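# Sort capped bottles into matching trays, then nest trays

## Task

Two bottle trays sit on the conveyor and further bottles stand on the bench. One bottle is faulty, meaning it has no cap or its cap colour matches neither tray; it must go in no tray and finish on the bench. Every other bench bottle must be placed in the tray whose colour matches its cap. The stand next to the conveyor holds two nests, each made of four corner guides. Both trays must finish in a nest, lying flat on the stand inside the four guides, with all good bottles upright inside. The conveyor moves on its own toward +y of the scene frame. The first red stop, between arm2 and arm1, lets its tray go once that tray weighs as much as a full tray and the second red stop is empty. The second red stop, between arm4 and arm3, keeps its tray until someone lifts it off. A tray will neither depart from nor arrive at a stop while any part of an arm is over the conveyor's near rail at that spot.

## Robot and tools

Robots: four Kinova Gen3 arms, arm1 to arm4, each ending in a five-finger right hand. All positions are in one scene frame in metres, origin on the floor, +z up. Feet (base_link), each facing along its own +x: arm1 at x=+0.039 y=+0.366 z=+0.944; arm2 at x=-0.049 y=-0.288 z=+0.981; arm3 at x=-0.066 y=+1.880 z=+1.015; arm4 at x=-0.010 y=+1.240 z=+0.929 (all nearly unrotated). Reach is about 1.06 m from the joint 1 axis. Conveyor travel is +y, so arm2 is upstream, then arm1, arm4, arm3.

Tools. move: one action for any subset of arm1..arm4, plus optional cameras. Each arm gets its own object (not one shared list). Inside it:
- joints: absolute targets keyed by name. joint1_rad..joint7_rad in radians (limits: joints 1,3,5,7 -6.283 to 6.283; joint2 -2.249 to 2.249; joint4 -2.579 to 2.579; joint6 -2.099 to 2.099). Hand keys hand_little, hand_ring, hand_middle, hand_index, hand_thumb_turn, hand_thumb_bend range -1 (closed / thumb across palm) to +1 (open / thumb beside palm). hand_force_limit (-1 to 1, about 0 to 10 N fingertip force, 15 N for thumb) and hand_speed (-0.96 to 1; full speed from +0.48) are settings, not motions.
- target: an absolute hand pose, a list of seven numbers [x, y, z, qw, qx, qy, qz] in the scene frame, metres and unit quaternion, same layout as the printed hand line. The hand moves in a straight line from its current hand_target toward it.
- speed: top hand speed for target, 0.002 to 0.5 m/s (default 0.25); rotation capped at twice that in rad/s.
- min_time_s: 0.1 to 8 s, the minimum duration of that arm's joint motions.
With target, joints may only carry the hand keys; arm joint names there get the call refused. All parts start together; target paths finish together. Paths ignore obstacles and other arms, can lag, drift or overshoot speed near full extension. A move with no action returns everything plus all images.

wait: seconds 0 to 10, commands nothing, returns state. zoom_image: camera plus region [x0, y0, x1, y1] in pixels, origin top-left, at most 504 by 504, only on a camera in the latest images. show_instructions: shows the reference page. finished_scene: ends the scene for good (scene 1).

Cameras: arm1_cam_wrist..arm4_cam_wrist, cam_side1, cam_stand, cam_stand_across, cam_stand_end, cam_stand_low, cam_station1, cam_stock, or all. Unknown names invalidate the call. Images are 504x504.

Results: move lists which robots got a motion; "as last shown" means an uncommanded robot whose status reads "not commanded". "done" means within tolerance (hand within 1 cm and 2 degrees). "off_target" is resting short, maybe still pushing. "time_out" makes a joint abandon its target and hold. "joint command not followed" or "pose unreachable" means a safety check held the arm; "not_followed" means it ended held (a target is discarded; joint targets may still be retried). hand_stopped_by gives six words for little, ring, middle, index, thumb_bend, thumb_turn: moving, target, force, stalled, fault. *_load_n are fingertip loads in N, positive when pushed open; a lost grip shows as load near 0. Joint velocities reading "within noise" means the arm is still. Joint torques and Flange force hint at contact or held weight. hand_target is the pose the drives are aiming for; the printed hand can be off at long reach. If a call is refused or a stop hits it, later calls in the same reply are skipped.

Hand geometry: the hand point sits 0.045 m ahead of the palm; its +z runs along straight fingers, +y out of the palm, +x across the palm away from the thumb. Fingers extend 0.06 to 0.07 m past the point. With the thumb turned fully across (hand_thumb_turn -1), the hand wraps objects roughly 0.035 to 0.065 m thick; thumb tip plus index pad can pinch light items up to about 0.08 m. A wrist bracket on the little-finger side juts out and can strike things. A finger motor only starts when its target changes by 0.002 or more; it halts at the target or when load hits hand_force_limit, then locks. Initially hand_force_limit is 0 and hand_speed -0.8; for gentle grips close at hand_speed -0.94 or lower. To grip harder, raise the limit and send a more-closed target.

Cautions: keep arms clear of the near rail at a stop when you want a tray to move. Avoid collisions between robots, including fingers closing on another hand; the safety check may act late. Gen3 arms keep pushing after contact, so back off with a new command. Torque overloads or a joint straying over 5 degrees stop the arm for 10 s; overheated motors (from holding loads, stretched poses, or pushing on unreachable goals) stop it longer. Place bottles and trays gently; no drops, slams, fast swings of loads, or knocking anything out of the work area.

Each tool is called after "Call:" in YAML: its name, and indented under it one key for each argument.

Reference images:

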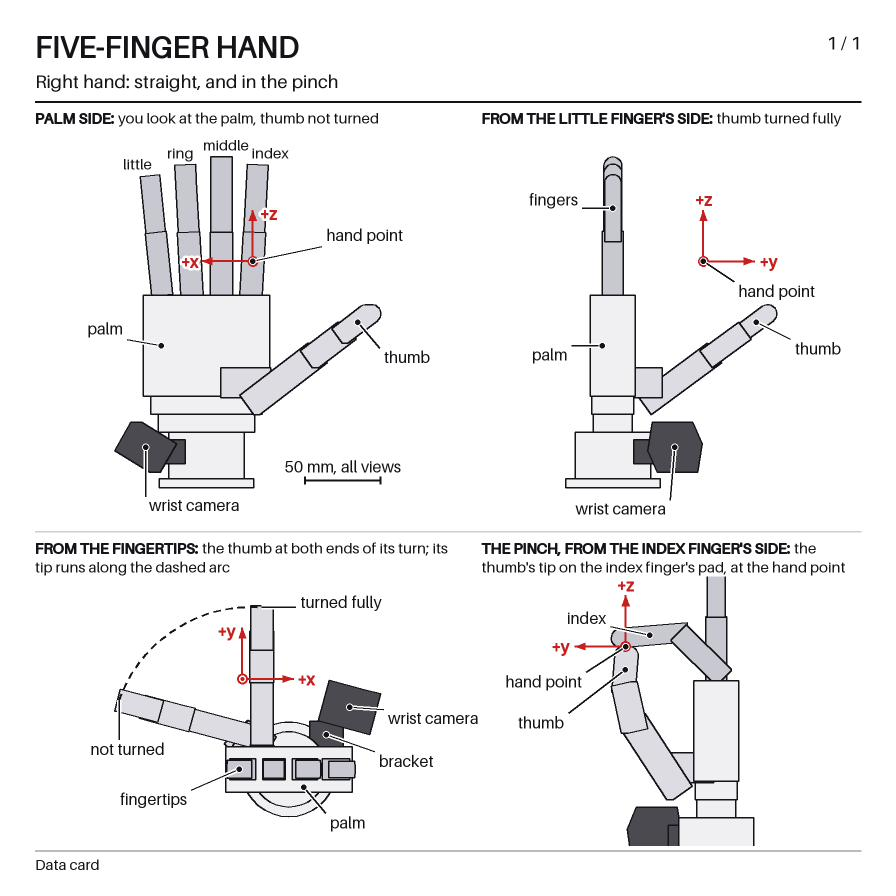

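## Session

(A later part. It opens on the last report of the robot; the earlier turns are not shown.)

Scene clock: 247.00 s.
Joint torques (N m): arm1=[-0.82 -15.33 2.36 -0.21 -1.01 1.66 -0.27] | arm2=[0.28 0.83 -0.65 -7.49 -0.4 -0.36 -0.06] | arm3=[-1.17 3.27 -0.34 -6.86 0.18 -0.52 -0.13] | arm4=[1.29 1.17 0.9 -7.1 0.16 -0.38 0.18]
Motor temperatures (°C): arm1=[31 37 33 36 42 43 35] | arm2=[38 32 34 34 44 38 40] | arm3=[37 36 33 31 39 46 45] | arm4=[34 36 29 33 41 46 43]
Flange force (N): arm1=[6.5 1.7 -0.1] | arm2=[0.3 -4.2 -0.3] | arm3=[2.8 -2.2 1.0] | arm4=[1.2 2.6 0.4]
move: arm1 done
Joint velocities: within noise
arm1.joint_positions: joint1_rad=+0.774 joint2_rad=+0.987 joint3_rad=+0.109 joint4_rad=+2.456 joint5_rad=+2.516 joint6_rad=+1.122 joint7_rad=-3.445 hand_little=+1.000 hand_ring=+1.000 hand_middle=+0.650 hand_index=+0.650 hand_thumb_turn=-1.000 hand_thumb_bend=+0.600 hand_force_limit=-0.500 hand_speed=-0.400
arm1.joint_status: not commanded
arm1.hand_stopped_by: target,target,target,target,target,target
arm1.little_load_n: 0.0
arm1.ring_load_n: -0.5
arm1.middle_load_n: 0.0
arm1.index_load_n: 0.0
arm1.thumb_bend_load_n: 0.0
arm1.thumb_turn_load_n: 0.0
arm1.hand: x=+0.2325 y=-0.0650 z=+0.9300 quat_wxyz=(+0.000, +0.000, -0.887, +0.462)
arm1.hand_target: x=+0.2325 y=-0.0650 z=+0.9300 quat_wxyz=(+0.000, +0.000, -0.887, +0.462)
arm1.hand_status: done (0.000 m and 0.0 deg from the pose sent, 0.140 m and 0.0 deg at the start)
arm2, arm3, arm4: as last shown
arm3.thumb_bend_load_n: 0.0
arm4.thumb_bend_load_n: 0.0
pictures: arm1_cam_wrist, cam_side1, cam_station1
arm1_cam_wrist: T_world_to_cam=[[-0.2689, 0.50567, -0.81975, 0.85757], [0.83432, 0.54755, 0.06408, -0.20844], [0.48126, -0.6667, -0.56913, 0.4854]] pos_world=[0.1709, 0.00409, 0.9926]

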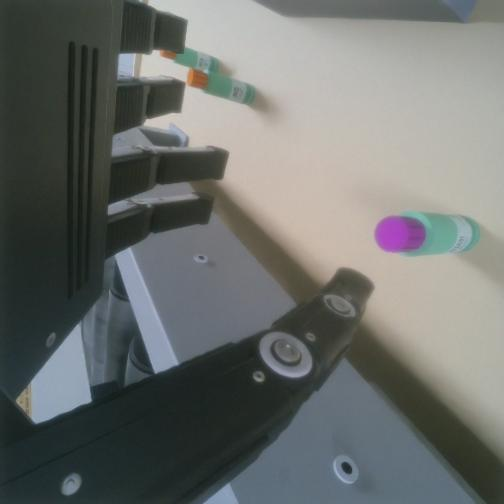

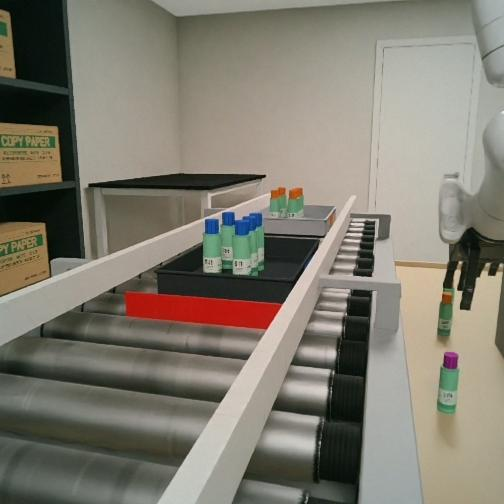

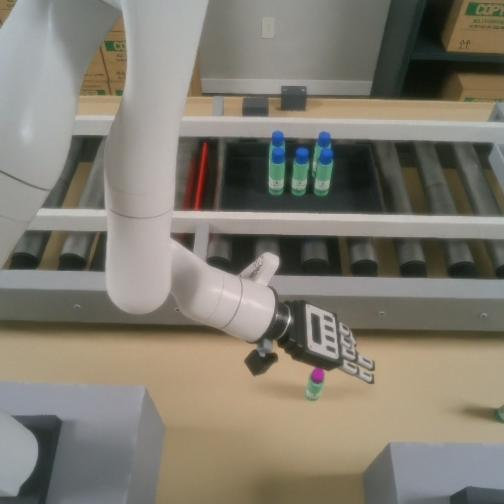

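Call:
move:
  arm1: {"target": [0.42, 0.15, 1.20, 0, 0, 0.887, -0.4617], "speed": 0.3}
  arm2: {"target": [0.211, -0.426, 1.0, 0, 0, 0.887, -0.4617], "speed": 0.25, "joints": {"hand_thumb_bend": 0.6, "hand_speed": -0.4}}
  cameras: ["cam_stock"]

Call:
move:
  arm1: {"target": [0.30, 0.45, 1.22, 0, 0, 0.887, -0.4617], "speed": 0.3}
  arm2: {"target": [0.211, -0.426, 0.87, 0, 0, 0.887, -0.4617], "speed": 0.2}
  cameras: ["cam_stock", "arm2_cam_wrist"]

Call:
move:
  arm1: {"target": [0.184, 0.588, 0.95, 0, 0, 0.887, -0.4617], "speed": 0.25}
  cameras: ["cam_stock", "arm1_cam_wrist"]

Scene clock: 259.97 s.
Joint torques (N m): arm1=[-0.78 -11.55 0.87 -7.12 1.09 0.97 -0.16] | arm2=[0.36 -11.11 0.23 2.41 -0.91 1.58 -0.22] | arm3=[-1.2 3.28 -0.34 -6.81 0.17 -0.51 -0.12] | arm4=[1.3 1.1 0.85 -7.07 0.13 -0.39 0.19]
Motor temperatures (°C): arm1=[31 37 33 36 42 43 35] | arm2=[38 32 34 34 44 38 40] | arm3=[37 36 33 31 39 46 45] | arm4=[34 36 29 33 41 46 43]
Flange force (N): arm1=[2.1 0.5 2.5] | arm2=[-1.1 -3.7 -0.5] | arm3=[2.7 -2.1 0.8] | arm4=[1.0 2.5 0.3]
move: arm1 done; arm2 done
Joint velocities: within noise
arm1.joint_positions: joint1_rad=-0.013 joint2_rad=+0.264 joint3_rad=-0.034 joint4_rad=+2.003 joint5_rad=+1.026 joint6_rad=+1.265 joint7_rad=-2.212 hand_little=+1.000 hand_ring=+1.000 hand_middle=+0.650 hand_index=+0.650 hand_thumb_turn=-1.000 hand_thumb_bend=+0.600 hand_force_limit=-0.500 hand_speed=-0.400
arm1.joint_status: not commanded
arm1.hand_stopped_by: target,target,target,target,target,target
arm1.little_load_n: -0.5
arm1.ring_load_n: 0.0
arm1.middle_load_n: 0.0
arm1.index_load_n: 0.0
arm1.thumb_bend_load_n: 0.0
arm1.thumb_turn_load_n: 0.0
arm1.hand: x=+0.4200 y=+0.1500 z=+1.2000 quat_wxyz=(+0.000, +0.000, -0.887, +0.462)
arm1.hand_target: x=+0.4200 y=+0.1500 z=+1.2000 quat_wxyz=(+0.000, +0.000, -0.887, +0.462)
arm1.hand_status: done (0.000 m and 0.0 deg from the pose sent, 0.393 m and 0.0 deg at the start)
arm2.joint_positions: joint1_rad=-0.420 joint2_rad=+0.862 joint3_rad=-0.199 joint4_rad=+2.516 joint5_rad=+1.275 joint6_rad=+1.013 joint7_rad=-3.463 hand_little=+1.000 hand_ring=+1.000 hand_middle=+0.600 hand_index=+0.600 hand_thumb_turn=-1.000 hand_thumb_bend=+0.600 hand_force_limit=+0.000 hand_speed=-0.400
arm2.joint_status: all done
arm2.hand_stopped_by: target,target,target,target,target,target
arm2.little_load_n: 0.0
arm2.ring_load_n: 0.0
arm2.middle_load_n: 0.0
arm2.index_load_n: -0.5
arm2.thumb_bend_load_n: 0.0
arm2.thumb_turn_load_n: 0.0
arm2.hand: x=+0.2110 y=-0.4260 z=+1.0000 quat_wxyz=(+0.000, +0.000, -0.887, +0.462)
arm2.hand_target: x=+0.2110 y=-0.4260 z=+1.0000 quat_wxyz=(+0.000, +0.000, -0.887, +0.462)
arm2.hand_status: done (0.000 m and 0.0 deg from the pose sent, 0.528 m and 57.6 deg at the start; pose on its path clipped on 14 of 98 steps)
arm3, arm4: as last shown

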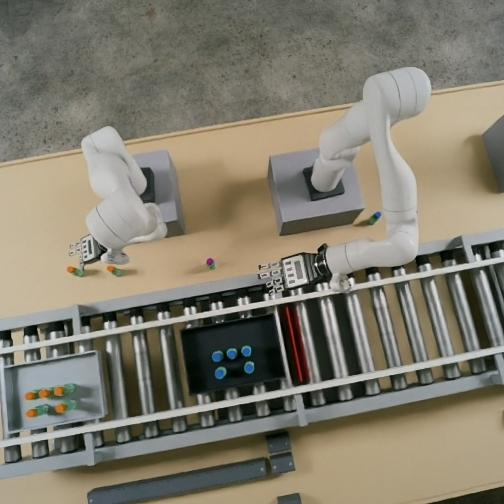

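Scene clock: 261.77 s.
Joint torques (N m): arm1=[-0.74 -11.52 0 -5.99 0.24 1.62 -0.15] | arm2=[0.25 -12.68 0.69 4.39 -1.41 1.3 -0.07] | arm3=[-1.11 3.27 -0.32 -6.85 0.19 -0.51 -0.13] | arm4=[1.32 1.09 0.84 -7.12 0.16 -0.4 0.2]
Motor temperatures (°C): arm1=[31 37 33 36 42 43 35] | arm2=[38 32 34 34 44 38 40] | arm3=[37 36 33 31 39 46 45] | arm4=[34 36 29 33 41 46 43]
Flange force (N): arm1=[-0.6 -1.0 3.1] | arm2=[-0.6 -3.6 -0.1] | arm3=[2.8 -2.2 1.0] | arm4=[1.0 2.5 0.4]
move: arm1 done; arm2 done
Joint velocities: within noise
arm1.joint_positions: joint1_rad=-0.633 joint2_rad=+0.322 joint3_rad=-0.390 joint4_rad=+1.849 joint5_rad=+0.507 joint6_rad=+1.885 joint7_rad=-2.763 hand_little=+1.000 hand_ring=+1.000 hand_middle=+0.650 hand_index=+0.650 hand_thumb_turn=-1.000 hand_thumb_bend=+0.600 hand_force_limit=-0.500 hand_speed=-0.400
arm1.joint_status: not commanded
arm1.hand_stopped_by: target,target,target,target,target,target
arm1.little_load_n: 0.0
arm1.ring_load_n: 0.0
arm1.middle_load_n: 0.0
arm1.index_load_n: 0.0
arm1.thumb_bend_load_n: 0.0
arm1.thumb_turn_load_n: 0.5
arm1.hand: x=+0.3000 y=+0.4500 z=+1.2200 quat_wxyz=(+0.000, +0.000, -0.887, +0.462)
arm1.hand_target: x=+0.3000 y=+0.4500 z=+1.2200 quat_wxyz=(+0.000, +0.000, -0.887, +0.462)
arm1.hand_status: done (0.000 m and 0.0 deg from the pose sent, 0.324 m and 0.0 deg at the start)
arm2.joint_positions: joint1_rad=-0.430 joint2_rad=+1.309 joint3_rad=-0.157 joint4_rad=+2.369 joint5_rad=+1.539 joint6_rad=+0.995 joint7_rad=-3.814 hand_little=+1.000 hand_ring=+1.000 hand_middle=+0.600 hand_index=+0.600 hand_thumb_turn=-1.000 hand_thumb_bend=+0.600 hand_force_limit=+0.000 hand_speed=-0.400
arm2.joint_status: not commanded
arm2.hand_stopped_by: target,target,target,target,target,target
arm2.little_load_n: 0.0
arm2.ring_load_n: 0.0
arm2.middle_load_n: 0.0
arm2.index_load_n: 0.0
arm2.thumb_bend_load_n: 0.0
arm2.thumb_turn_load_n: 0.0
arm2.hand: x=+0.2110 y=-0.4260 z=+0.8700 quat_wxyz=(+0.000, +0.000, -0.887, +0.462)
arm2.hand_target: x=+0.2110 y=-0.4260 z=+0.8700 quat_wxyz=(+0.000, +0.000, -0.887, +0.462)
arm2.hand_status: done (0.000 m and 0.0 deg from the pose sent, 0.130 m and 0.0 deg at the start)
arm3, arm4: as last shown
arm4.middle_load_n: 0.5
pictures: arm2_cam_wrist, cam_stock
arm2_cam_wrist: T_world_to_cam=[[-0.25199, 0.55505, -0.79273, 0.98067], [0.83525, 0.53844, 0.1115, -0.04445], [0.48873, -0.63403, -0.59929, 0.26306]] pos_world=[0.15568, -0.3536, 0.94002]

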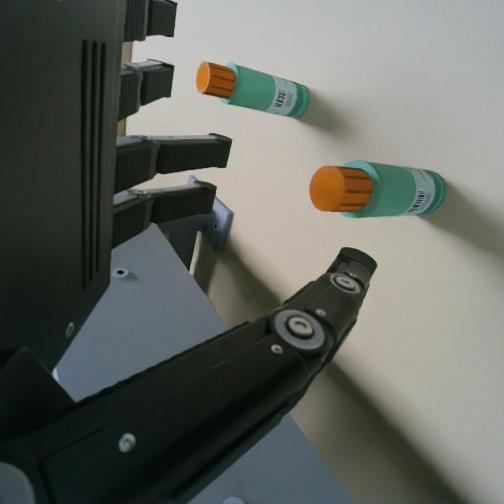

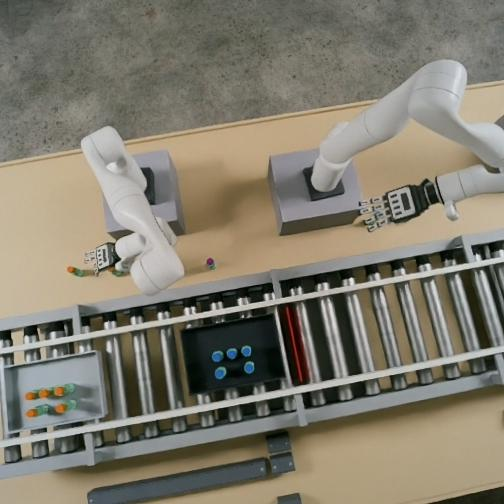

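Scene clock: 263.73 s.
Joint torques (N m): arm1=[-0.81 -17.48 -1.38 -2.31 -0.9 1.76 -0.2] | arm2=[0.4 -12.67 0.59 4.49 -1.41 1.21 -0.16] | arm3=[-1.14 3.25 -0.33 -6.84 0.19 -0.52 -0.11] | arm4=[1.33 1.11 0.91 -7.1 0.13 -0.39 0.19]
Motor temperatures (°C): arm1=[31 37 33 36 42 43 35] | arm2=[38 32 34 34 44 38 40] | arm3=[37 36 33 31 39 46 45] | arm4=[34 36 29 33 41 46 43]
Flange force (N): arm1=[-1.3 -1.8 3.1] | arm2=[-1.2 -3.3 -0.4] | arm3=[2.7 -2.1 0.9] | arm4=[1.1 2.7 0.4]
move: arm1 done
Joint velocities: within noise
arm1.joint_positions: joint1_rad=-1.034 joint2_rad=+0.985 joint3_rad=-0.433 joint4_rad=+1.785 joint5_rad=+0.387 joint6_rad=+1.454 joint7_rad=-3.362 hand_little=+1.000 hand_ring=+1.000 hand_middle=+0.650 hand_index=+0.650 hand_thumb_turn=-1.000 hand_thumb_bend=+0.600 hand_force_limit=-0.500 hand_speed=-0.400
arm1.joint_status: not commanded
arm1.hand_stopped_by: target,target,target,target,target,target
arm1.little_load_n: 0.0
arm1.ring_load_n: -0.5
arm1.middle_load_n: 0.0
arm1.index_load_n: 0.0
arm1.thumb_bend_load_n: 0.0
arm1.thumb_turn_load_n: 0.0
arm1.hand: x=+0.1840 y=+0.5880 z=+0.9500 quat_wxyz=(+0.000, +0.000, -0.887, +0.462)
arm1.hand_target: x=+0.1840 y=+0.5880 z=+0.9500 quat_wxyz=(+0.000, +0.000, -0.887, +0.462)
arm1.hand_status: done (0.000 m and 0.0 deg from the pose sent, 0.325 m and 0.0 deg at the start)
arm2: as last shown
arm3.joint_positions: joint1_rad=-0.397 joint2_rad=-0.483 joint3_rad=-0.105 joint4_rad=+1.424 joint5_rad=-0.016 joint6_rad=+1.973 joint7_rad=-2.058 hand_little=+1.000 hand_ring=+1.000 hand_middle=+1.000 hand_index=+1.000 hand_thumb_turn=+1.000 hand_thumb_bend=+1.000 hand_force_limit=+0.000 hand_speed=-0.800
arm3.joint_status: not commanded
arm3.hand_stopped_by: target,target,target,target,target,target
arm3.little_load_n: 0.0
arm3.ring_load_n: 0.0
arm3.middle_load_n: 0.0
arm3.index_load_n: 0.0
arm3.thumb_bend_load_n: 0.0
arm3.thumb_turn_load_n: 0.0
arm3.hand: x=+0.0896 y=+1.9834 z=+1.5543 quat_wxyz=(-0.109, -0.026, -0.993, -0.034)
arm3.hand_target: x=+0.0896 y=+1.9834 z=+1.5543 quat_wxyz=(-0.109, -0.026, -0.993, -0.034)
arm3.hand_status: not commanded
arm4.joint_positions: joint1_rad=-0.564 joint2_rad=-0.454 joint3_rad=-0.056 joint4_rad=+1.419 joint5_rad=-0.081 joint6_rad=+1.958 joint7_rad=-2.067 hand_little=+1.000 hand_ring=+1.000 hand_middle=+1.000 hand_index=+1.000 hand_thumb_turn=+1.000 hand_thumb_bend=+1.000 hand_force_limit=+0.000 hand_speed=-0.800
arm4.joint_status: not commanded
arm4.hand_stopped_by: target,target,target,target,target,target
arm4.little_load_n: 0.0
arm4.ring_load_n: 0.0
arm4.middle_load_n: 0.0
arm4.index_load_n: 0.0
arm4.thumb_bend_load_n: 0.0
arm4.thumb_turn_load_n: 0.0
arm4.hand: x=+0.1065 y=+1.4048 z=+1.4700 quat_wxyz=(-0.072, +0.142, -0.984, -0.083)
arm4.hand_target: x=+0.1065 y=+1.4048 z=+1.4700 quat_wxyz=(-0.072, +0.142, -0.984, -0.083)
arm4.hand_status: not commanded
pictures: arm1_cam_wrist, cam_stock
arm1_cam_wrist: T_world_to_cam=[[-0.26887, 0.50562, -0.81979, 0.53084], [0.8343, 0.54757, 0.0641, -0.52678], [0.4813, -0.66672, -0.56906, 0.95535]] pos_world=[0.1224, 0.65699, 1.0126]

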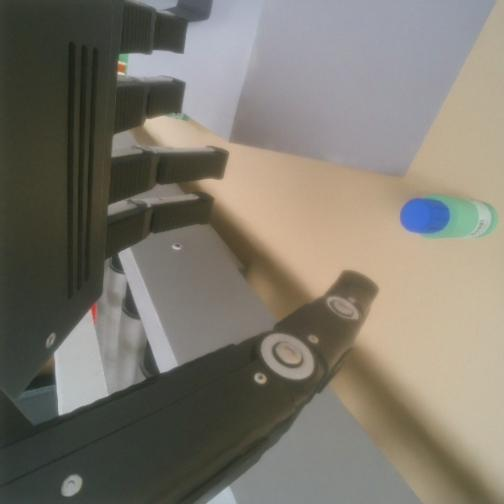

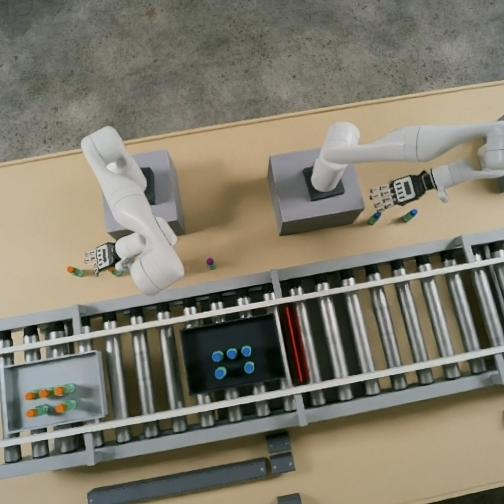

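Call:
move:
  arm1: {"target": [0.178, 0.5875, 0.83, 0, 0, 0.887, -0.4617], "speed": 0.2}
  arm2: {"target": [0.206, -0.429, 0.82, 0, 0, 0.887, -0.4617], "speed": 0.2}
  cameras: ["arm2_cam_wrist", "arm1_cam_wrist", "cam_side1", "cam_stock"]

Call:
zoom_image:
  camera: "cam_side1"
  region: [380, 230, 504, 400]

Scene clock: 270.07 s.
Joint torques (N m): arm1=[-0.86 -18.31 -1.32 -0.72 -0.99 1.73 -0.18] | arm2=[0.38 -12.76 0.63 4.83 -1.48 1.18 -0.18] | arm3=[-1.18 3.29 -0.32 -6.88 0.17 -0.51 -0.15] | arm4=[1.33 1.1 0.92 -7.07 0.14 -0.39 0.21]
Motor temperatures (°C): arm1=[31 37 33 36 42 43 35] | arm2=[38 32 34 34 44 38 40] | arm3=[37 36 33 31 39 46 45] | arm4=[34 36 29 33 41 46 43]
Flange force (N): arm1=[-1.2 -2.3 2.2] | arm2=[-1.2 -3.3 -0.4] | arm3=[2.8 -2.2 1.1] | arm4=[1.1 2.8 0.3]
move: arm1 done; arm2 done
Joint velocities: within noise
arm1.joint_positions: joint1_rad=-1.078 joint2_rad=+1.254 joint3_rad=-0.378 joint4_rad=+1.697 joint5_rad=+0.472 joint6_rad=+1.285 joint7_rad=-3.415 hand_little=+1.000 hand_ring=+1.000 hand_middle=+0.650 hand_index=+0.650 hand_thumb_turn=-1.000 hand_thumb_bend=+0.600 hand_force_limit=-0.500 hand_speed=-0.400
arm1.joint_status: not commanded
arm1.hand_stopped_by: target,target,target,target,target,target
arm1.little_load_n: 0.0
arm1.ring_load_n: 0.0
arm1.middle_load_n: 0.0
arm1.index_load_n: 0.0
arm1.thumb_bend_load_n: 0.0
arm1.thumb_turn_load_n: 0.0
arm1.hand: x=+0.1780 y=+0.5875 z=+0.8300 quat_wxyz=(+0.000, +0.000, -0.887, +0.462)
arm1.hand_target: x=+0.1780 y=+0.5875 z=+0.8300 quat_wxyz=(+0.000, +0.000, -0.887, +0.462)
arm1.hand_status: done (0.000 m and 0.0 deg from the pose sent, 0.120 m and 0.0 deg at the start)
arm2.joint_positions: joint1_rad=-0.429 joint2_rad=+1.457 joint3_rad=-0.143 joint4_rad=+2.286 joint5_rad=+1.607 joint6_rad=+1.000 joint7_rad=-3.889 hand_little=+1.000 hand_ring=+1.000 hand_middle=+0.600 hand_index=+0.600 hand_thumb_turn=-1.000 hand_thumb_bend=+0.600 hand_force_limit=+0.000 hand_speed=-0.400
arm2.joint_status: not commanded
arm2.hand_stopped_by: target,target,target,target,target,target
arm2.little_load_n: 0.0
arm2.ring_load_n: 0.0
arm2.middle_load_n: 0.0
arm2.index_load_n: 0.0
arm2.thumb_bend_load_n: 0.0
arm2.thumb_turn_load_n: 0.0
arm2.hand: x=+0.2060 y=-0.4290 z=+0.8200 quat_wxyz=(+0.000, +0.000, -0.887, +0.462)
arm2.hand_target: x=+0.2060 y=-0.4290 z=+0.8200 quat_wxyz=(+0.000, +0.000, -0.887, +0.462)
arm2.hand_status: done (0.000 m and 0.0 deg from the pose sent, 0.050 m and 0.0 deg at the start)
arm3, arm4: as last shown
arm3.index_load_n: 0.5
pictures: arm1_cam_wrist, arm2_cam_wrist, cam_side1, cam_stock
arm1_cam_wrist: T_world_to_cam=[[-0.26887, 0.50562, -0.81979, 0.43111], [0.8343, 0.54757, 0.0641, -0.51381], [0.4813, -0.66672, -0.56906, 0.88962]] pos_world=[0.1164, 0.65649, 0.8926]
arm2_cam_wrist: T_world_to_cam=[[-0.25198, 0.55513, -0.79268, 0.9414], [0.83527, 0.5384, 0.11154, -0.03305], [0.4887, -0.63399, -0.59935, 0.23376]] pos_world=[0.15057, -0.3566, 0.89002]

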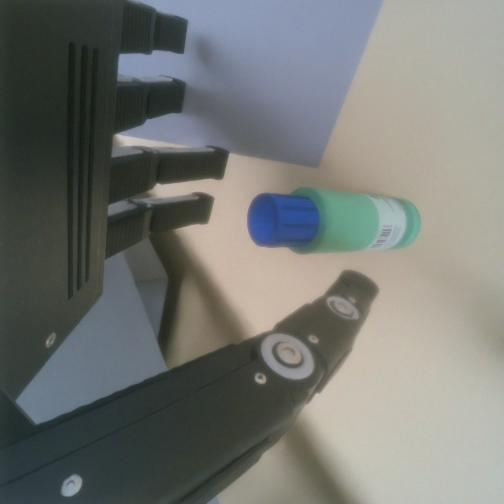

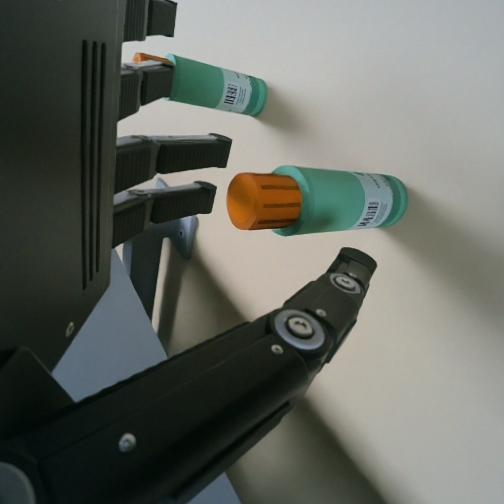

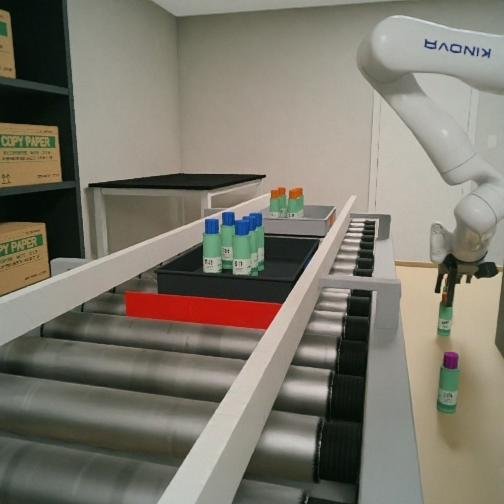

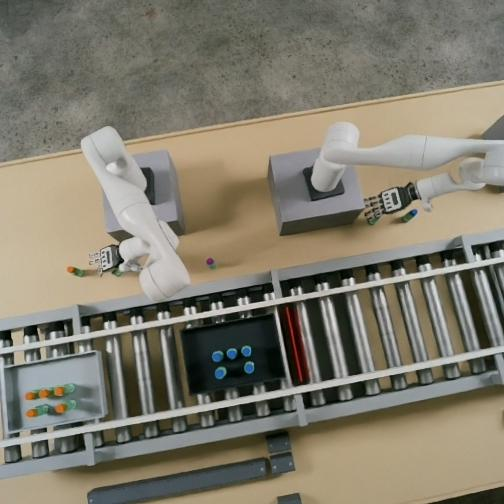

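Scaled by 2.965 from the camera's image (finer frame: 720x720).

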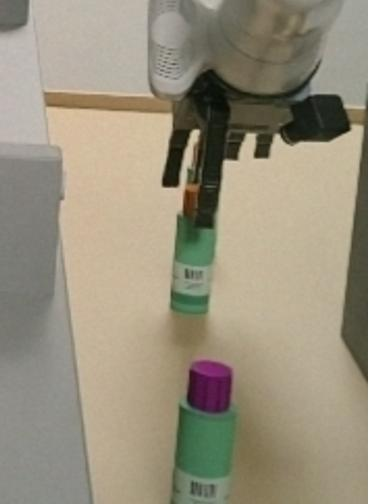

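Call:
zoom_image:
  camera: "cam_stock"
  region: [60, 220, 240, 310]

Scaled by 2.800 from the camera's image (finer frame: 720x720).

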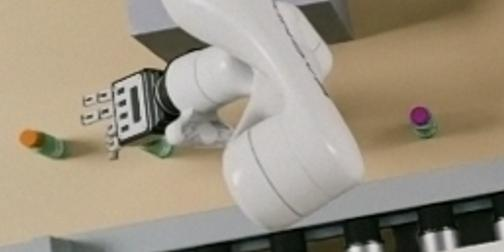

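Call:
move:
  arm1: {"target": [0.177, 0.586, 0.798, 0, 0, 0.887, -0.4617], "speed": 0.1}
  arm2: {"target": [0.206, -0.429, 0.798, 0, 0, 0.887, -0.4617], "speed": 0.1}

Call:
move:
  arm1: {"joints": {"hand_index": 0.32, "hand_middle": 0.30, "hand_speed": -0.6, "hand_thumb_bend": 0.3}}
  arm2: {"joints": {"hand_index": 0.32, "hand_middle": 0.30, "hand_speed": -0.6, "hand_thumb_bend": 0.3}}
  cameras: ["arm2_cam_wrist", "arm1_cam_wrist", "cam_side1"]

Call:
zoom_image:
  camera: "cam_side1"
  region: [380, 230, 504, 400]

Scene clock: 290.37 s.
Joint torques (N m): arm1=[-0.86 -18.51 -1.27 -0.5 -1 1.73 -0.21] | arm2=[0.34 -12.75 0.73 4.95 -1.52 1.18 -0.14] | arm3=[-1.21 3.3 -0.35 -6.82 0.17 -0.5 -0.14] | arm4=[1.26 1.13 0.89 -7.05 0.13 -0.39 0.21]
Motor temperatures (°C): arm1=[31 37 33 36 41 42 35] | arm2=[38 32 34 34 44 38 40] | arm3=[37 36 33 31 39 46 45] | arm4=[34 36 29 33 41 46 43]
Flange force (N): arm1=[-1.1 -2.4 2.3] | arm2=[-1.1 -3.3 -0.4] | arm3=[2.8 -2.2 0.9] | arm4=[1.1 2.7 0.2]
move: arm1 done; arm2 done
Joint velocities: within noise
arm1.joint_positions: joint1_rad=-1.088 joint2_rad=+1.326 joint3_rad=-0.362 joint4_rad=+1.660 joint5_rad=+0.492 joint6_rad=+1.251 joint7_rad=-3.421 hand_little=+1.000 hand_ring=+1.000 hand_middle=+0.650 hand_index=+0.650 hand_thumb_turn=-1.000 hand_thumb_bend=+0.600 hand_force_limit=-0.500 hand_speed=-0.400
arm1.joint_status: not commanded
arm1.hand_stopped_by: target,target,target,target,target,target
arm1.little_load_n: 0.0
arm1.ring_load_n: 0.0
arm1.middle_load_n: 0.0
arm1.index_load_n: -0.5
arm1.thumb_bend_load_n: 0.0
arm1.thumb_turn_load_n: 0.0
arm1.hand: x=+0.1770 y=+0.5860 z=+0.7980 quat_wxyz=(+0.000, +0.000, -0.887, +0.462)
arm1.hand_target: x=+0.1770 y=+0.5860 z=+0.7980 quat_wxyz=(+0.000, +0.000, -0.887, +0.462)
arm1.hand_status: done (0.000 m and 0.0 deg from the pose sent, 0.032 m and 0.0 deg at the start)
arm2.joint_positions: joint1_rad=-0.429 joint2_rad=+1.513 joint3_rad=-0.137 joint4_rad=+2.238 joint5_rad=+1.621 joint6_rad=+1.001 joint7_rad=-3.898 hand_little=+1.000 hand_ring=+1.000 hand_middle=+0.600 hand_index=+0.600 hand_thumb_turn=-1.000 hand_thumb_bend=+0.600 hand_force_limit=+0.000 hand_speed=-0.400
arm2.joint_status: not commanded
arm2.hand_stopped_by: target,target,target,target,target,target
arm2.little_load_n: 0.0
arm2.ring_load_n: 0.0
arm2.middle_load_n: 0.0
arm2.index_load_n: 0.0
arm2.thumb_bend_load_n: 0.0
arm2.thumb_turn_load_n: 0.0
arm2.hand: x=+0.2060 y=-0.4290 z=+0.7980 quat_wxyz=(+0.000, +0.000, -0.887, +0.462)
arm2.hand_target: x=+0.2060 y=-0.4290 z=+0.7980 quat_wxyz=(+0.000, +0.000, -0.887, +0.462)
arm2.hand_status: done (0.000 m and 0.0 deg from the pose sent, 0.022 m and 0.0 deg at the start)
arm3, arm4: as last shown
arm3.index_load_n: 0.0
pictures: none

Scene clock: 291.37 s.
Joint torques (N m): arm1=[-0.85 -18.43 -1.26 -0.55 -0.98 1.74 -0.19] | arm2=[0.38 -12.76 0.53 4.74 -1.43 1.14 -0.11] | arm3=[-1.16 3.25 -0.37 -6.86 0.19 -0.52 -0.12] | arm4=[1.31 1.09 0.87 -7.09 0.14 -0.35 0.23]
Motor temperatures (°C): arm1=[31 37 33 36 41 42 35] | arm2=[38 32 34 34 44 38 40] | arm3=[37 36 33 31 39 46 45] | arm4=[34 36 29 33 41 46 43]
Flange force (N): arm1=[-1.0 -2.8 2.3] | arm2=[-0.8 -3.7 -0.5] | arm3=[2.7 -2.2 1.0] | arm4=[1.0 2.7 0.4]
move: arm1 done; arm2 done
Joint velocities: within noise
arm1.joint_positions: joint1_rad=-1.088 joint2_rad=+1.326 joint3_rad=-0.362 joint4_rad=+1.660 joint5_rad=+0.492 joint6_rad=+1.251 joint7_rad=-3.421 hand_little=+1.000 hand_ring=+1.000 hand_middle=+0.300 hand_index=+0.320 hand_thumb_turn=-1.000 hand_thumb_bend=+0.300 hand_force_limit=-0.500 hand_speed=-0.600
arm1.joint_status: all done
arm1.hand_stopped_by: target,target,target,target,target,target
arm1.little_load_n: 0.0
arm1.ring_load_n: 0.0
arm1.middle_load_n: 0.0
arm1.index_load_n: 0.0
arm1.thumb_bend_load_n: 0.0
arm1.thumb_turn_load_n: 0.0
arm1.hand: x=+0.1770 y=+0.5860 z=+0.7980 quat_wxyz=(+0.000, +0.000, -0.887, +0.462)
arm1.hand_target: x=+0.1770 y=+0.5860 z=+0.7980 quat_wxyz=(+0.000, +0.000, -0.887, +0.462)
arm1.hand_status: not commanded
arm2.joint_positions: joint1_rad=-0.429 joint2_rad=+1.513 joint3_rad=-0.137 joint4_rad=+2.238 joint5_rad=+1.621 joint6_rad=+1.001 joint7_rad=-3.898 hand_little=+1.000 hand_ring=+1.000 hand_middle=+0.300 hand_index=+0.320 hand_thumb_turn=-1.000 hand_thumb_bend=+0.300 hand_force_limit=+0.000 hand_speed=-0.600
arm2.joint_status: all done
arm2.hand_stopped_by: target,target,target,target,target,target
arm2.little_load_n: 0.0
arm2.ring_load_n: -0.5
arm2.middle_load_n: 0.0
arm2.index_load_n: 0.0
arm2.thumb_bend_load_n: 0.0
arm2.thumb_turn_load_n: 0.0
arm2.hand: x=+0.2060 y=-0.4290 z=+0.7980 quat_wxyz=(+0.000, +0.000, -0.887, +0.462)
arm2.hand_target: x=+0.2060 y=-0.4290 z=+0.7980 quat_wxyz=(+0.000, +0.000, -0.887, +0.462)
arm2.hand_status: not commanded
arm3, arm4: as last shown
pictures: arm1_cam_wrist, arm2_cam_wrist, cam_side1
arm1_cam_wrist: T_world_to_cam=[[-0.26888, 0.50564, -0.81978, 0.40529], [0.83434, 0.54751, 0.06405, -0.51008], [0.48123, -0.66675, -0.56909, 0.87101]] pos_world=[0.1154, 0.65509, 0.8606]
arm2_cam_wrist: T_world_to_cam=[[-0.25202, 0.5551, -0.79268, 0.92396], [0.83526, 0.53843, 0.11149, -0.03054], [0.4887, -0.63399, -0.59935, 0.22058]] pos_world=[0.15057, -0.3566, 0.86801]

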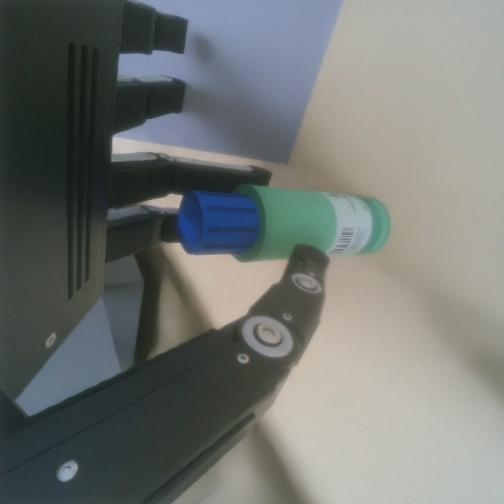

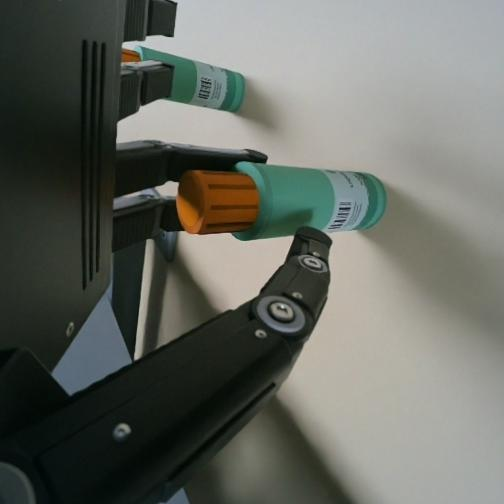

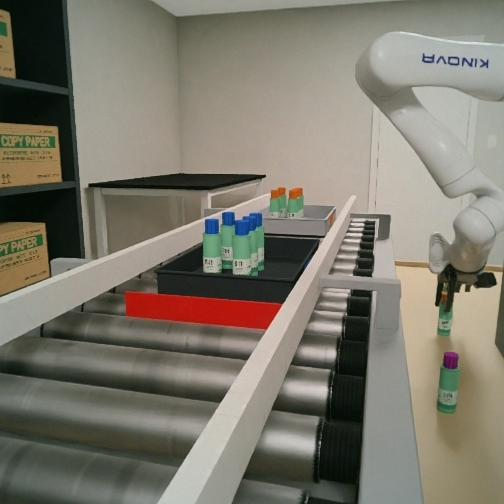

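Scaled by 2.965 from the camera's image (finer frame: 720x720).

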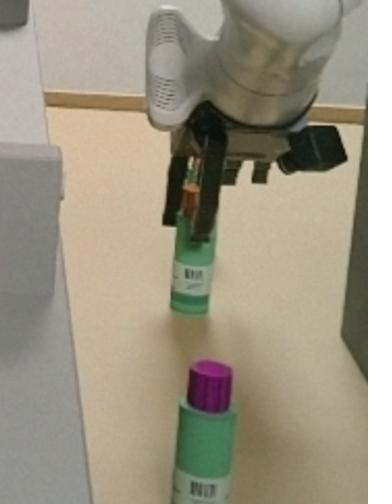

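Call:
move:
  arm1: {"target": [0.177, 0.586, 0.793, 0, 0, 0.887, -0.4617], "speed": 0.05}
  arm2: {"target": [0.206, -0.429, 0.794, 0, 0, 0.887, -0.4617], "speed": 0.05}

Call:
move:
  arm1: {"joints": {"hand_thumb_bend": -0.4, "hand_speed": -0.75, "hand_force_limit": -0.3}}
  arm2: {"joints": {"hand_thumb_bend": -0.4, "hand_speed": -0.75, "hand_force_limit": -0.3}}
  cameras: ["arm2_cam_wrist", "arm1_cam_wrist", "cam_side1"]

Scene clock: 296.40 s.
Joint torques (N m): arm1=[-0.84 -18.41 -1.22 -0.55 -0.98 1.73 -0.19] | arm2=[0.3 -12.76 0.49 4.79 -1.45 1.06 -0.13] | arm3=[-1.18 3.28 -0.29 -6.86 0.19 -0.52 -0.09] | arm4=[1.31 1.13 0.89 -7.1 0.15 -0.39 0.16]
Motor temperatures (°C): arm1=[31 37 33 36 41 42 35] | arm2=[38 32 34 34 44 38 40] | arm3=[37 36 33 31 39 46 45] | arm4=[34 36 29 33 41 46 43]
Flange force (N): arm1=[-1.0 -3.0 2.3] | arm2=[-1.0 -3.7 -0.3] | arm3=[2.9 -1.9 1.0] | arm4=[1.1 2.5 0.4]
move: arm1 done; arm2 done
Joint velocities: within noise
arm1.joint_positions: joint1_rad=-1.089 joint2_rad=+1.338 joint3_rad=-0.360 joint4_rad=+1.652 joint5_rad=+0.495 joint6_rad=+1.247 joint7_rad=-3.421 hand_little=+1.000 hand_ring=+1.000 hand_middle=+0.300 hand_index=+0.320 hand_thumb_turn=-1.000 hand_thumb_bend=+0.300 hand_force_limit=-0.500 hand_speed=-0.600
arm1.joint_status: not commanded
arm1.hand_stopped_by: target,target,target,target,target,target
arm1.little_load_n: 0.0
arm1.ring_load_n: 0.0
arm1.middle_load_n: 0.0
arm1.index_load_n: 0.0
arm1.thumb_bend_load_n: 0.0
arm1.thumb_turn_load_n: 0.0
arm1.hand: x=+0.1770 y=+0.5860 z=+0.7930 quat_wxyz=(+0.000, +0.000, -0.887, +0.462)
arm1.hand_target: x=+0.1770 y=+0.5860 z=+0.7930 quat_wxyz=(+0.000, +0.000, -0.887, +0.462)
arm1.hand_status: done (0.000 m and 0.0 deg from the pose sent, 0.005 m and 0.0 deg at the start)
arm2.joint_positions: joint1_rad=-0.429 joint2_rad=+1.522 joint3_rad=-0.136 joint4_rad=+2.229 joint5_rad=+1.623 joint6_rad=+1.001 joint7_rad=-3.899 hand_little=+1.000 hand_ring=+1.000 hand_middle=+0.300 hand_index=+0.320 hand_thumb_turn=-1.000 hand_thumb_bend=+0.300 hand_force_limit=+0.000 hand_speed=-0.600
arm2.joint_status: not commanded
arm2.hand_stopped_by: target,target,target,target,target,target
arm2.little_load_n: 0.0
arm2.ring_load_n: 0.0
arm2.middle_load_n: 0.0
arm2.index_load_n: 0.0
arm2.thumb_bend_load_n: 0.0
arm2.thumb_turn_load_n: 0.0
arm2.hand: x=+0.2060 y=-0.4290 z=+0.7940 quat_wxyz=(+0.000, +0.000, -0.887, +0.462)
arm2.hand_target: x=+0.2060 y=-0.4290 z=+0.7940 quat_wxyz=(+0.000, +0.000, -0.887, +0.462)
arm2.hand_status: done (0.000 m and 0.0 deg from the pose sent, 0.004 m and 0.0 deg at the start)
arm3, arm4: as last shown
pictures: none

Scene clock: 298.63 s.
Joint torques (N m): arm1=[-0.87 -18.63 -1.24 -0.44 -1.05 1.94 -0.19] | arm2=[0.42 -12.88 0.84 5.08 -1.63 1.34 -0.14] | arm3=[-1.18 3.27 -0.34 -6.83 0.19 -0.53 -0.13] | arm4=[1.32 1.12 0.9 -7.1 0.11 -0.4 0.2]
Motor temperatures (°C): arm1=[31 37 33 36 41 42 35] | arm2=[38 32 34 34 44 38 40] | arm3=[37 36 33 31 39 46 45] | arm4=[34 36 29 33 41 46 43]
Flange force (N): arm1=[-1.0 -2.4 2.9] | arm2=[-0.9 -2.8 0.0] | arm3=[2.7 -2.1 0.9] | arm4=[1.1 2.6 0.3]
move: arm1 off_target; arm2 off_target
Joint velocities: within noise
arm1.joint_positions: joint1_rad=-1.089 joint2_rad=+1.338 joint3_rad=-0.360 joint4_rad=+1.652 joint5_rad=+0.495 joint6_rad=+1.247 joint7_rad=-3.421 hand_little=+1.000 hand_ring=+1.000 hand_middle=+0.300 hand_index=+0.320 hand_thumb_turn=-1.000 hand_thumb_bend=-0.076 hand_force_limit=-0.300 hand_speed=-0.750
arm1.joint_status: hand_thumb_bend off_target (ended at -0.076, target -0.400); the others done
arm1.hand_stopped_by: target,target,target,target,force,target
arm1.little_load_n: 0.0
arm1.ring_load_n: 0.0
arm1.middle_load_n: 5.0
arm1.index_load_n: 0.0
arm1.thumb_bend_load_n: 6.5
arm1.thumb_turn_load_n: 1.0
arm1.hand: x=+0.1770 y=+0.5860 z=+0.7930 quat_wxyz=(+0.000, +0.000, -0.887, +0.462)
arm1.hand_target: x=+0.1770 y=+0.5860 z=+0.7930 quat_wxyz=(+0.000, +0.000, -0.887, +0.462)
arm1.hand_status: not commanded
arm2.joint_positions: joint1_rad=-0.429 joint2_rad=+1.523 joint3_rad=-0.136 joint4_rad=+2.229 joint5_rad=+1.623 joint6_rad=+1.001 joint7_rad=-3.899 hand_little=+1.000 hand_ring=+1.000 hand_middle=+0.301 hand_index=+0.320 hand_thumb_turn=-1.000 hand_thumb_bend=-0.207 hand_force_limit=-0.300 hand_speed=-0.750
arm2.joint_status: hand_thumb_bend off_target (ended at -0.207, target -0.400); the others done
arm2.hand_stopped_by: target,target,target,target,force,target
arm2.little_load_n: 0.0
arm2.ring_load_n: 0.0
arm2.middle_load_n: 5.5
arm2.index_load_n: 0.0
arm2.thumb_bend_load_n: 5.0
arm2.thumb_turn_load_n: 1.0
arm2.hand: x=+0.2060 y=-0.4290 z=+0.7940 quat_wxyz=(+0.000, +0.000, -0.887, +0.462)
arm2.hand_target: x=+0.2060 y=-0.4290 z=+0.7940 quat_wxyz=(+0.000, +0.000, -0.887, +0.462)
arm2.hand_status: not commanded
arm3, arm4: as last shown
pictures: arm1_cam_wrist, arm2_cam_wrist, cam_side1
arm1_cam_wrist: T_world_to_cam=[[-0.26881, 0.50569, -0.81977, 0.40115], [0.83436, 0.54747, 0.06412, -0.50979], [0.48123, -0.66675, -0.56909, 0.86816]] pos_world=[0.1154, 0.65509, 0.8556]
arm2_cam_wrist: T_world_to_cam=[[-0.25202, 0.5551, -0.79268, 0.92079], [0.83526, 0.53843, 0.11149, -0.0301], [0.4887, -0.63399, -0.59935, 0.21818]] pos_world=[0.15057, -0.3566, 0.86401]

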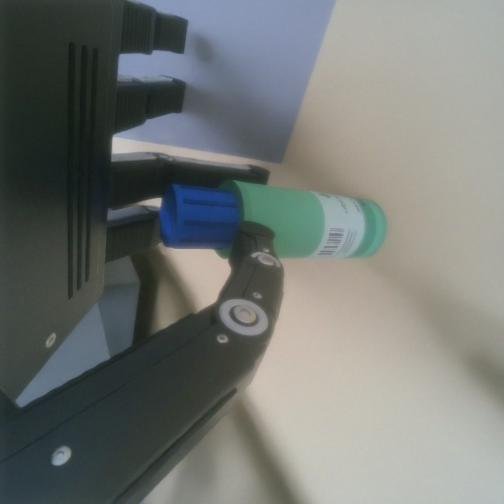

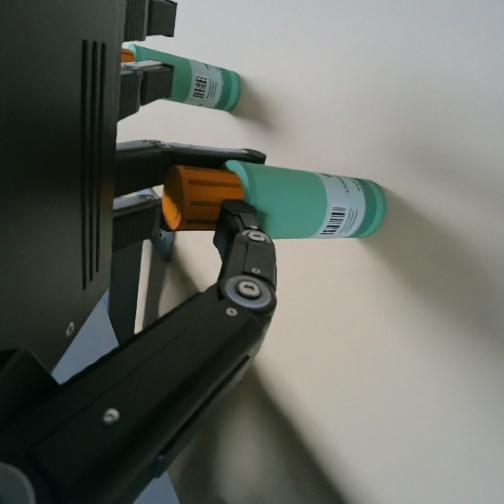

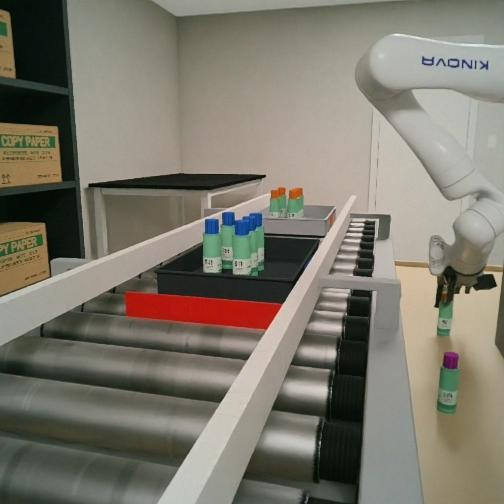

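Call:
move:
  arm1: {"joints": {"hand_index": 0.1, "hand_speed": -0.85, "hand_force_limit": -0.5}}
  arm2: {"joints": {"hand_thumb_bend": 0.2, "hand_speed": -0.5}}

Call:
move:
  arm1: {"target": [0.177, 0.586, 0.86, 0, 0, 0.887, -0.4617], "speed": 0.08}
  arm2: {"target": [0.203, -0.429, 0.789, 0, 0, 0.887, -0.4617], "speed": 0.05}

Call:
move:
  arm2: {"joints": {"hand_thumb_bend": -0.4, "hand_speed": -0.75, "hand_force_limit": -0.3}}
  cameras: ["arm2_cam_wrist", "arm1_cam_wrist", "cam_side1"]

Scene clock: 302.77 s.
Joint torques (N m): arm1=[-0.85 -18.65 -1.18 -0.39 -1.04 1.91 -0.19] | arm2=[0.36 -12.85 0.69 4.89 -1.52 1.14 -0.14] | arm3=[-1.15 3.27 -0.34 -6.81 0.16 -0.52 -0.1] | arm4=[1.29 1.11 0.86 -7.05 0.15 -0.4 0.18]
Motor temperatures (°C): arm1=[31 37 33 35 41 42 35] | arm2=[38 32 34 34 44 38 40] | arm3=[37 36 33 31 39 46 45] | arm4=[34 36 29 33 41 46 43]
Flange force (N): arm1=[-1.0 -2.1 2.7] | arm2=[-0.8 -3.2 -0.3] | arm3=[2.7 -2.1 0.8] | arm4=[1.0 2.6 0.1]
move: arm1 off_target; arm2 done
Joint velocities: within noise
arm1.joint_positions: joint1_rad=-1.089 joint2_rad=+1.338 joint3_rad=-0.360 joint4_rad=+1.652 joint5_rad=+0.495 joint6_rad=+1.247 joint7_rad=-3.421 hand_little=+1.000 hand_ring=+1.000 hand_middle=+0.300 hand_index=+0.267 hand_thumb_turn=-1.000 hand_thumb_bend=-0.076 hand_force_limit=-0.500 hand_speed=-0.850
arm1.joint_status: hand_index off_target (ended at +0.267, target +0.100); the others done
arm1.hand_stopped_by: target,target,target,force,force,target
arm1.little_load_n: 0.0
arm1.ring_load_n: 0.0
arm1.middle_load_n: 4.0
arm1.index_load_n: 2.5
arm1.thumb_bend_load_n: 7.5
arm1.thumb_turn_load_n: 0.5
arm1.hand: x=+0.1770 y=+0.5860 z=+0.7930 quat_wxyz=(+0.000, +0.000, -0.887, +0.462)
arm1.hand_target: x=+0.1770 y=+0.5860 z=+0.7930 quat_wxyz=(+0.000, +0.000, -0.887, +0.462)
arm1.hand_status: not commanded
arm2.joint_positions: joint1_rad=-0.429 joint2_rad=+1.522 joint3_rad=-0.136 joint4_rad=+2.229 joint5_rad=+1.623 joint6_rad=+1.001 joint7_rad=-3.899 hand_little=+1.000 hand_ring=+1.000 hand_middle=+0.300 hand_index=+0.320 hand_thumb_turn=-1.000 hand_thumb_bend=+0.200 hand_force_limit=-0.300 hand_speed=-0.500
arm2.joint_status: all done
arm2.hand_stopped_by: target,target,target,target,target,target
arm2.little_load_n: 0.0
arm2.ring_load_n: 0.0
arm2.middle_load_n: 0.0
arm2.index_load_n: 0.0
arm2.thumb_bend_load_n: 0.0
arm2.thumb_turn_load_n: 0.0
arm2.hand: x=+0.2060 y=-0.4290 z=+0.7940 quat_wxyz=(+0.000, +0.000, -0.887, +0.462)
arm2.hand_target: x=+0.2060 y=-0.4290 z=+0.7940 quat_wxyz=(+0.000, +0.000, -0.887, +0.462)
arm2.hand_status: not commanded
arm3, arm4: as last shown
pictures: none

Scene clock: 304.13 s.
Joint torques (N m): arm1=[-0.87 -18.22 -1.36 -1.03 -1.01 1.89 -0.2] | arm2=[0.28 -12.67 0.66 4.99 -1.56 1.15 -0.12] | arm3=[-1.17 3.28 -0.35 -6.86 0.15 -0.51 -0.1] | arm4=[1.29 1.06 0.91 -7.04 0.15 -0.39 0.19]
Motor temperatures (°C): arm1=[31 37 33 35 41 42 35] | arm2=[38 32 34 34 44 38 40] | arm3=[37 36 33 31 39 46 45] | arm4=[34 36 29 33 41 46 43]
Flange force (N): arm1=[-1.2 -2.0 3.0] | arm2=[-1.0 -3.5 -0.2] | arm3=[2.8 -2.2 1.0] | arm4=[1.0 2.8 0.1]
move: arm1 done; arm2 done
Joint velocities: within noise
arm1.joint_positions: joint1_rad=-1.069 joint2_rad=+1.186 joint3_rad=-0.393 joint4_rad=+1.737 joint5_rad=+0.451 joint6_rad=+1.314 joint7_rad=-3.412 hand_little=+1.000 hand_ring=+1.000 hand_middle=+0.300 hand_index=+0.267 hand_thumb_turn=-1.000 hand_thumb_bend=-0.076 hand_force_limit=-0.500 hand_speed=-0.850
arm1.joint_status: not commanded
arm1.hand_stopped_by: target,target,target,force,force,target
arm1.little_load_n: 0.0
arm1.ring_load_n: 0.0
arm1.middle_load_n: 4.0
arm1.index_load_n: 2.5
arm1.thumb_bend_load_n: 7.5
arm1.thumb_turn_load_n: 0.5
arm1.hand: x=+0.1770 y=+0.5860 z=+0.8600 quat_wxyz=(+0.000, +0.000, -0.887, +0.462)
arm1.hand_target: x=+0.1770 y=+0.5860 z=+0.8600 quat_wxyz=(+0.000, +0.000, -0.887, +0.462)
arm1.hand_status: done (0.000 m and 0.0 deg from the pose sent, 0.067 m and 0.0 deg at the start)
arm2.joint_positions: joint1_rad=-0.432 joint2_rad=+1.540 joint3_rad=-0.137 joint4_rad=+2.224 joint5_rad=+1.630 joint6_rad=+1.003 joint7_rad=-3.913 hand_little=+1.000 hand_ring=+1.000 hand_middle=+0.300 hand_index=+0.320 hand_thumb_turn=-1.000 hand_thumb_bend=+0.200 hand_force_limit=-0.300 hand_speed=-0.500
arm2.joint_status: not commanded
arm2.hand_stopped_by: target,target,target,target,target,target
arm2.little_load_n: 0.0
arm2.ring_load_n: -0.5
arm2.middle_load_n: 0.0
arm2.index_load_n: 0.0
arm2.thumb_bend_load_n: 0.0
arm2.thumb_turn_load_n: 0.0
arm2.hand: x=+0.2030 y=-0.4290 z=+0.7890 quat_wxyz=(+0.000, +0.000, -0.887, +0.462)
arm2.hand_target: x=+0.2030 y=-0.4290 z=+0.7890 quat_wxyz=(+0.000, +0.000, -0.887, +0.462)
arm2.hand_status: done (0.000 m and 0.0 deg from the pose sent, 0.006 m and 0.0 deg at the start)
arm3, arm4: as last shown
arm3.middle_load_n: -0.5
arm3.thumb_turn_load_n: -0.5
arm4.thumb_bend_load_n: -0.5
pictures: none

Scene clock: 306.07 s.
Joint torques (N m): arm1=[-0.82 -18.26 -1.37 -1.01 -1.03 1.96 -0.21] | arm2=[0.33 -12.85 0.84 5.15 -1.68 1.29 -0.11] | arm3=[-1.16 3.24 -0.34 -6.83 0.16 -0.5 -0.14] | arm4=[1.33 1.13 0.91 -7.03 0.12 -0.39 0.17]
Motor temperatures (°C): arm1=[31 37 33 35 41 42 35] | arm2=[38 32 34 34 44 38 40] | arm3=[37 36 33 31 39 46 45] | arm4=[34 36 29 33 41 46 43]
Flange force (N): arm1=[-1.1 -1.9 3.2] | arm2=[-0.7 -2.8 0.3] | arm3=[2.6 -2.2 0.9] | arm4=[1.0 2.6 0.1]
move: arm2 off_target
Joint velocities: within noise
arm1: as last shown
arm1.thumb_turn_load_n: 0.0
arm2.joint_positions: joint1_rad=-0.432 joint2_rad=+1.540 joint3_rad=-0.137 joint4_rad=+2.224 joint5_rad=+1.630 joint6_rad=+1.003 joint7_rad=-3.913 hand_little=+1.000 hand_ring=+1.000 hand_middle=+0.300 hand_index=+0.320 hand_thumb_turn=-1.000 hand_thumb_bend=-0.069 hand_force_limit=-0.300 hand_speed=-0.750
arm2.joint_status: hand_thumb_bend off_target (ended at -0.069, target -0.400); the others done
arm2.hand_stopped_by: target,target,target,target,force,target
arm2.little_load_n: 0.0
arm2.ring_load_n: 0.0
arm2.middle_load_n: 1.5
arm2.index_load_n: 0.5
arm2.thumb_bend_load_n: 5.0
arm2.thumb_turn_load_n: 0.5
arm2.hand: x=+0.2030 y=-0.4290 z=+0.7890 quat_wxyz=(+0.000, +0.000, -0.887, +0.462)
arm2.hand_target: x=+0.2030 y=-0.4290 z=+0.7890 quat_wxyz=(+0.000, +0.000, -0.887, +0.462)
arm2.hand_status: not commanded
arm3.joint_positions: joint1_rad=-0.397 joint2_rad=-0.483 joint3_rad=-0.105 joint4_rad=+1.424 joint5_rad=-0.016 joint6_rad=+1.973 joint7_rad=-2.058 hand_little=+1.000 hand_ring=+1.000 hand_middle=+1.000 hand_index=+1.000 hand_thumb_turn=+1.000 hand_thumb_bend=+1.000 hand_force_limit=+0.000 hand_speed=-0.800
arm3.joint_status: not commanded
arm3.hand_stopped_by: target,target,target,target,target,target
arm3.little_load_n: 0.0
arm3.ring_load_n: 0.0
arm3.middle_load_n: 0.0
arm3.index_load_n: 0.0
arm3.thumb_bend_load_n: 0.0
arm3.thumb_turn_load_n: 0.0
arm3.hand: x=+0.0896 y=+1.9834 z=+1.5543 quat_wxyz=(-0.109, -0.026, -0.993, -0.034)
arm3.hand_target: x=+0.0896 y=+1.9834 z=+1.5543 quat_wxyz=(-0.109, -0.026, -0.993, -0.034)
arm3.hand_status: not commanded
arm4.joint_positions: joint1_rad=-0.564 joint2_rad=-0.454 joint3_rad=-0.056 joint4_rad=+1.419 joint5_rad=-0.081 joint6_rad=+1.958 joint7_rad=-2.067 hand_little=+1.000 hand_ring=+1.000 hand_middle=+1.000 hand_index=+1.000 hand_thumb_turn=+1.000 hand_thumb_bend=+1.000 hand_force_limit=+0.000 hand_speed=-0.800
arm4.joint_status: not commanded
arm4.hand_stopped_by: target,target,target,target,target,target
arm4.little_load_n: 0.0
arm4.ring_load_n: 0.0
arm4.middle_load_n: 0.0
arm4.index_load_n: 0.0
arm4.thumb_bend_load_n: 0.0
arm4.thumb_turn_load_n: 0.0
arm4.hand: x=+0.1065 y=+1.4048 z=+1.4700 quat_wxyz=(-0.072, +0.142, -0.984, -0.083)
arm4.hand_target: x=+0.1065 y=+1.4048 z=+1.4700 quat_wxyz=(-0.072, +0.142, -0.984, -0.083)
arm4.hand_status: not commanded
pictures: arm1_cam_wrist, arm2_cam_wrist, cam_side1
arm1_cam_wrist: T_world_to_cam=[[-0.2689, 0.50567, -0.81975, 0.45612], [0.83432, 0.54755, 0.06408, -0.51405], [0.48126, -0.6667, -0.56913, 0.90622]] pos_world=[0.1154, 0.65499, 0.9226]
arm2_cam_wrist: T_world_to_cam=[[-0.25202, 0.5551, -0.79268, 0.91609], [0.83526, 0.53843, 0.11149, -0.02712], [0.4887, -0.63399, -0.59935, 0.2166]] pos_world=[0.14768, -0.3566, 0.85901]

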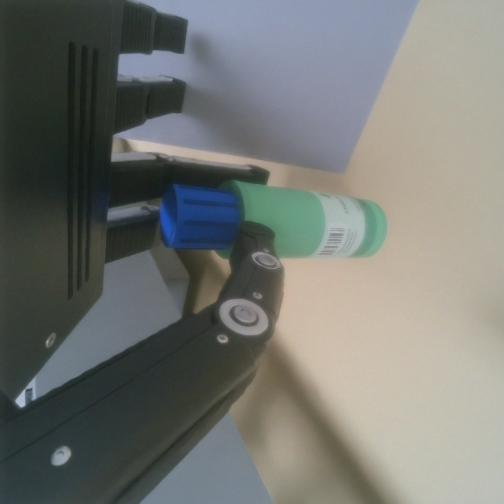

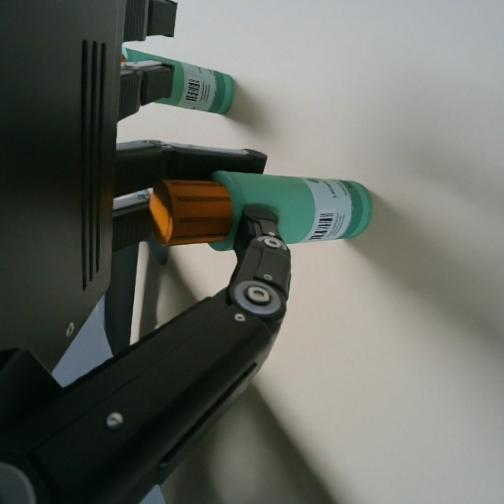

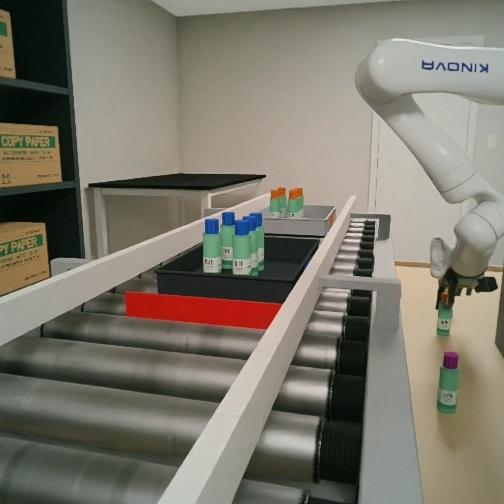

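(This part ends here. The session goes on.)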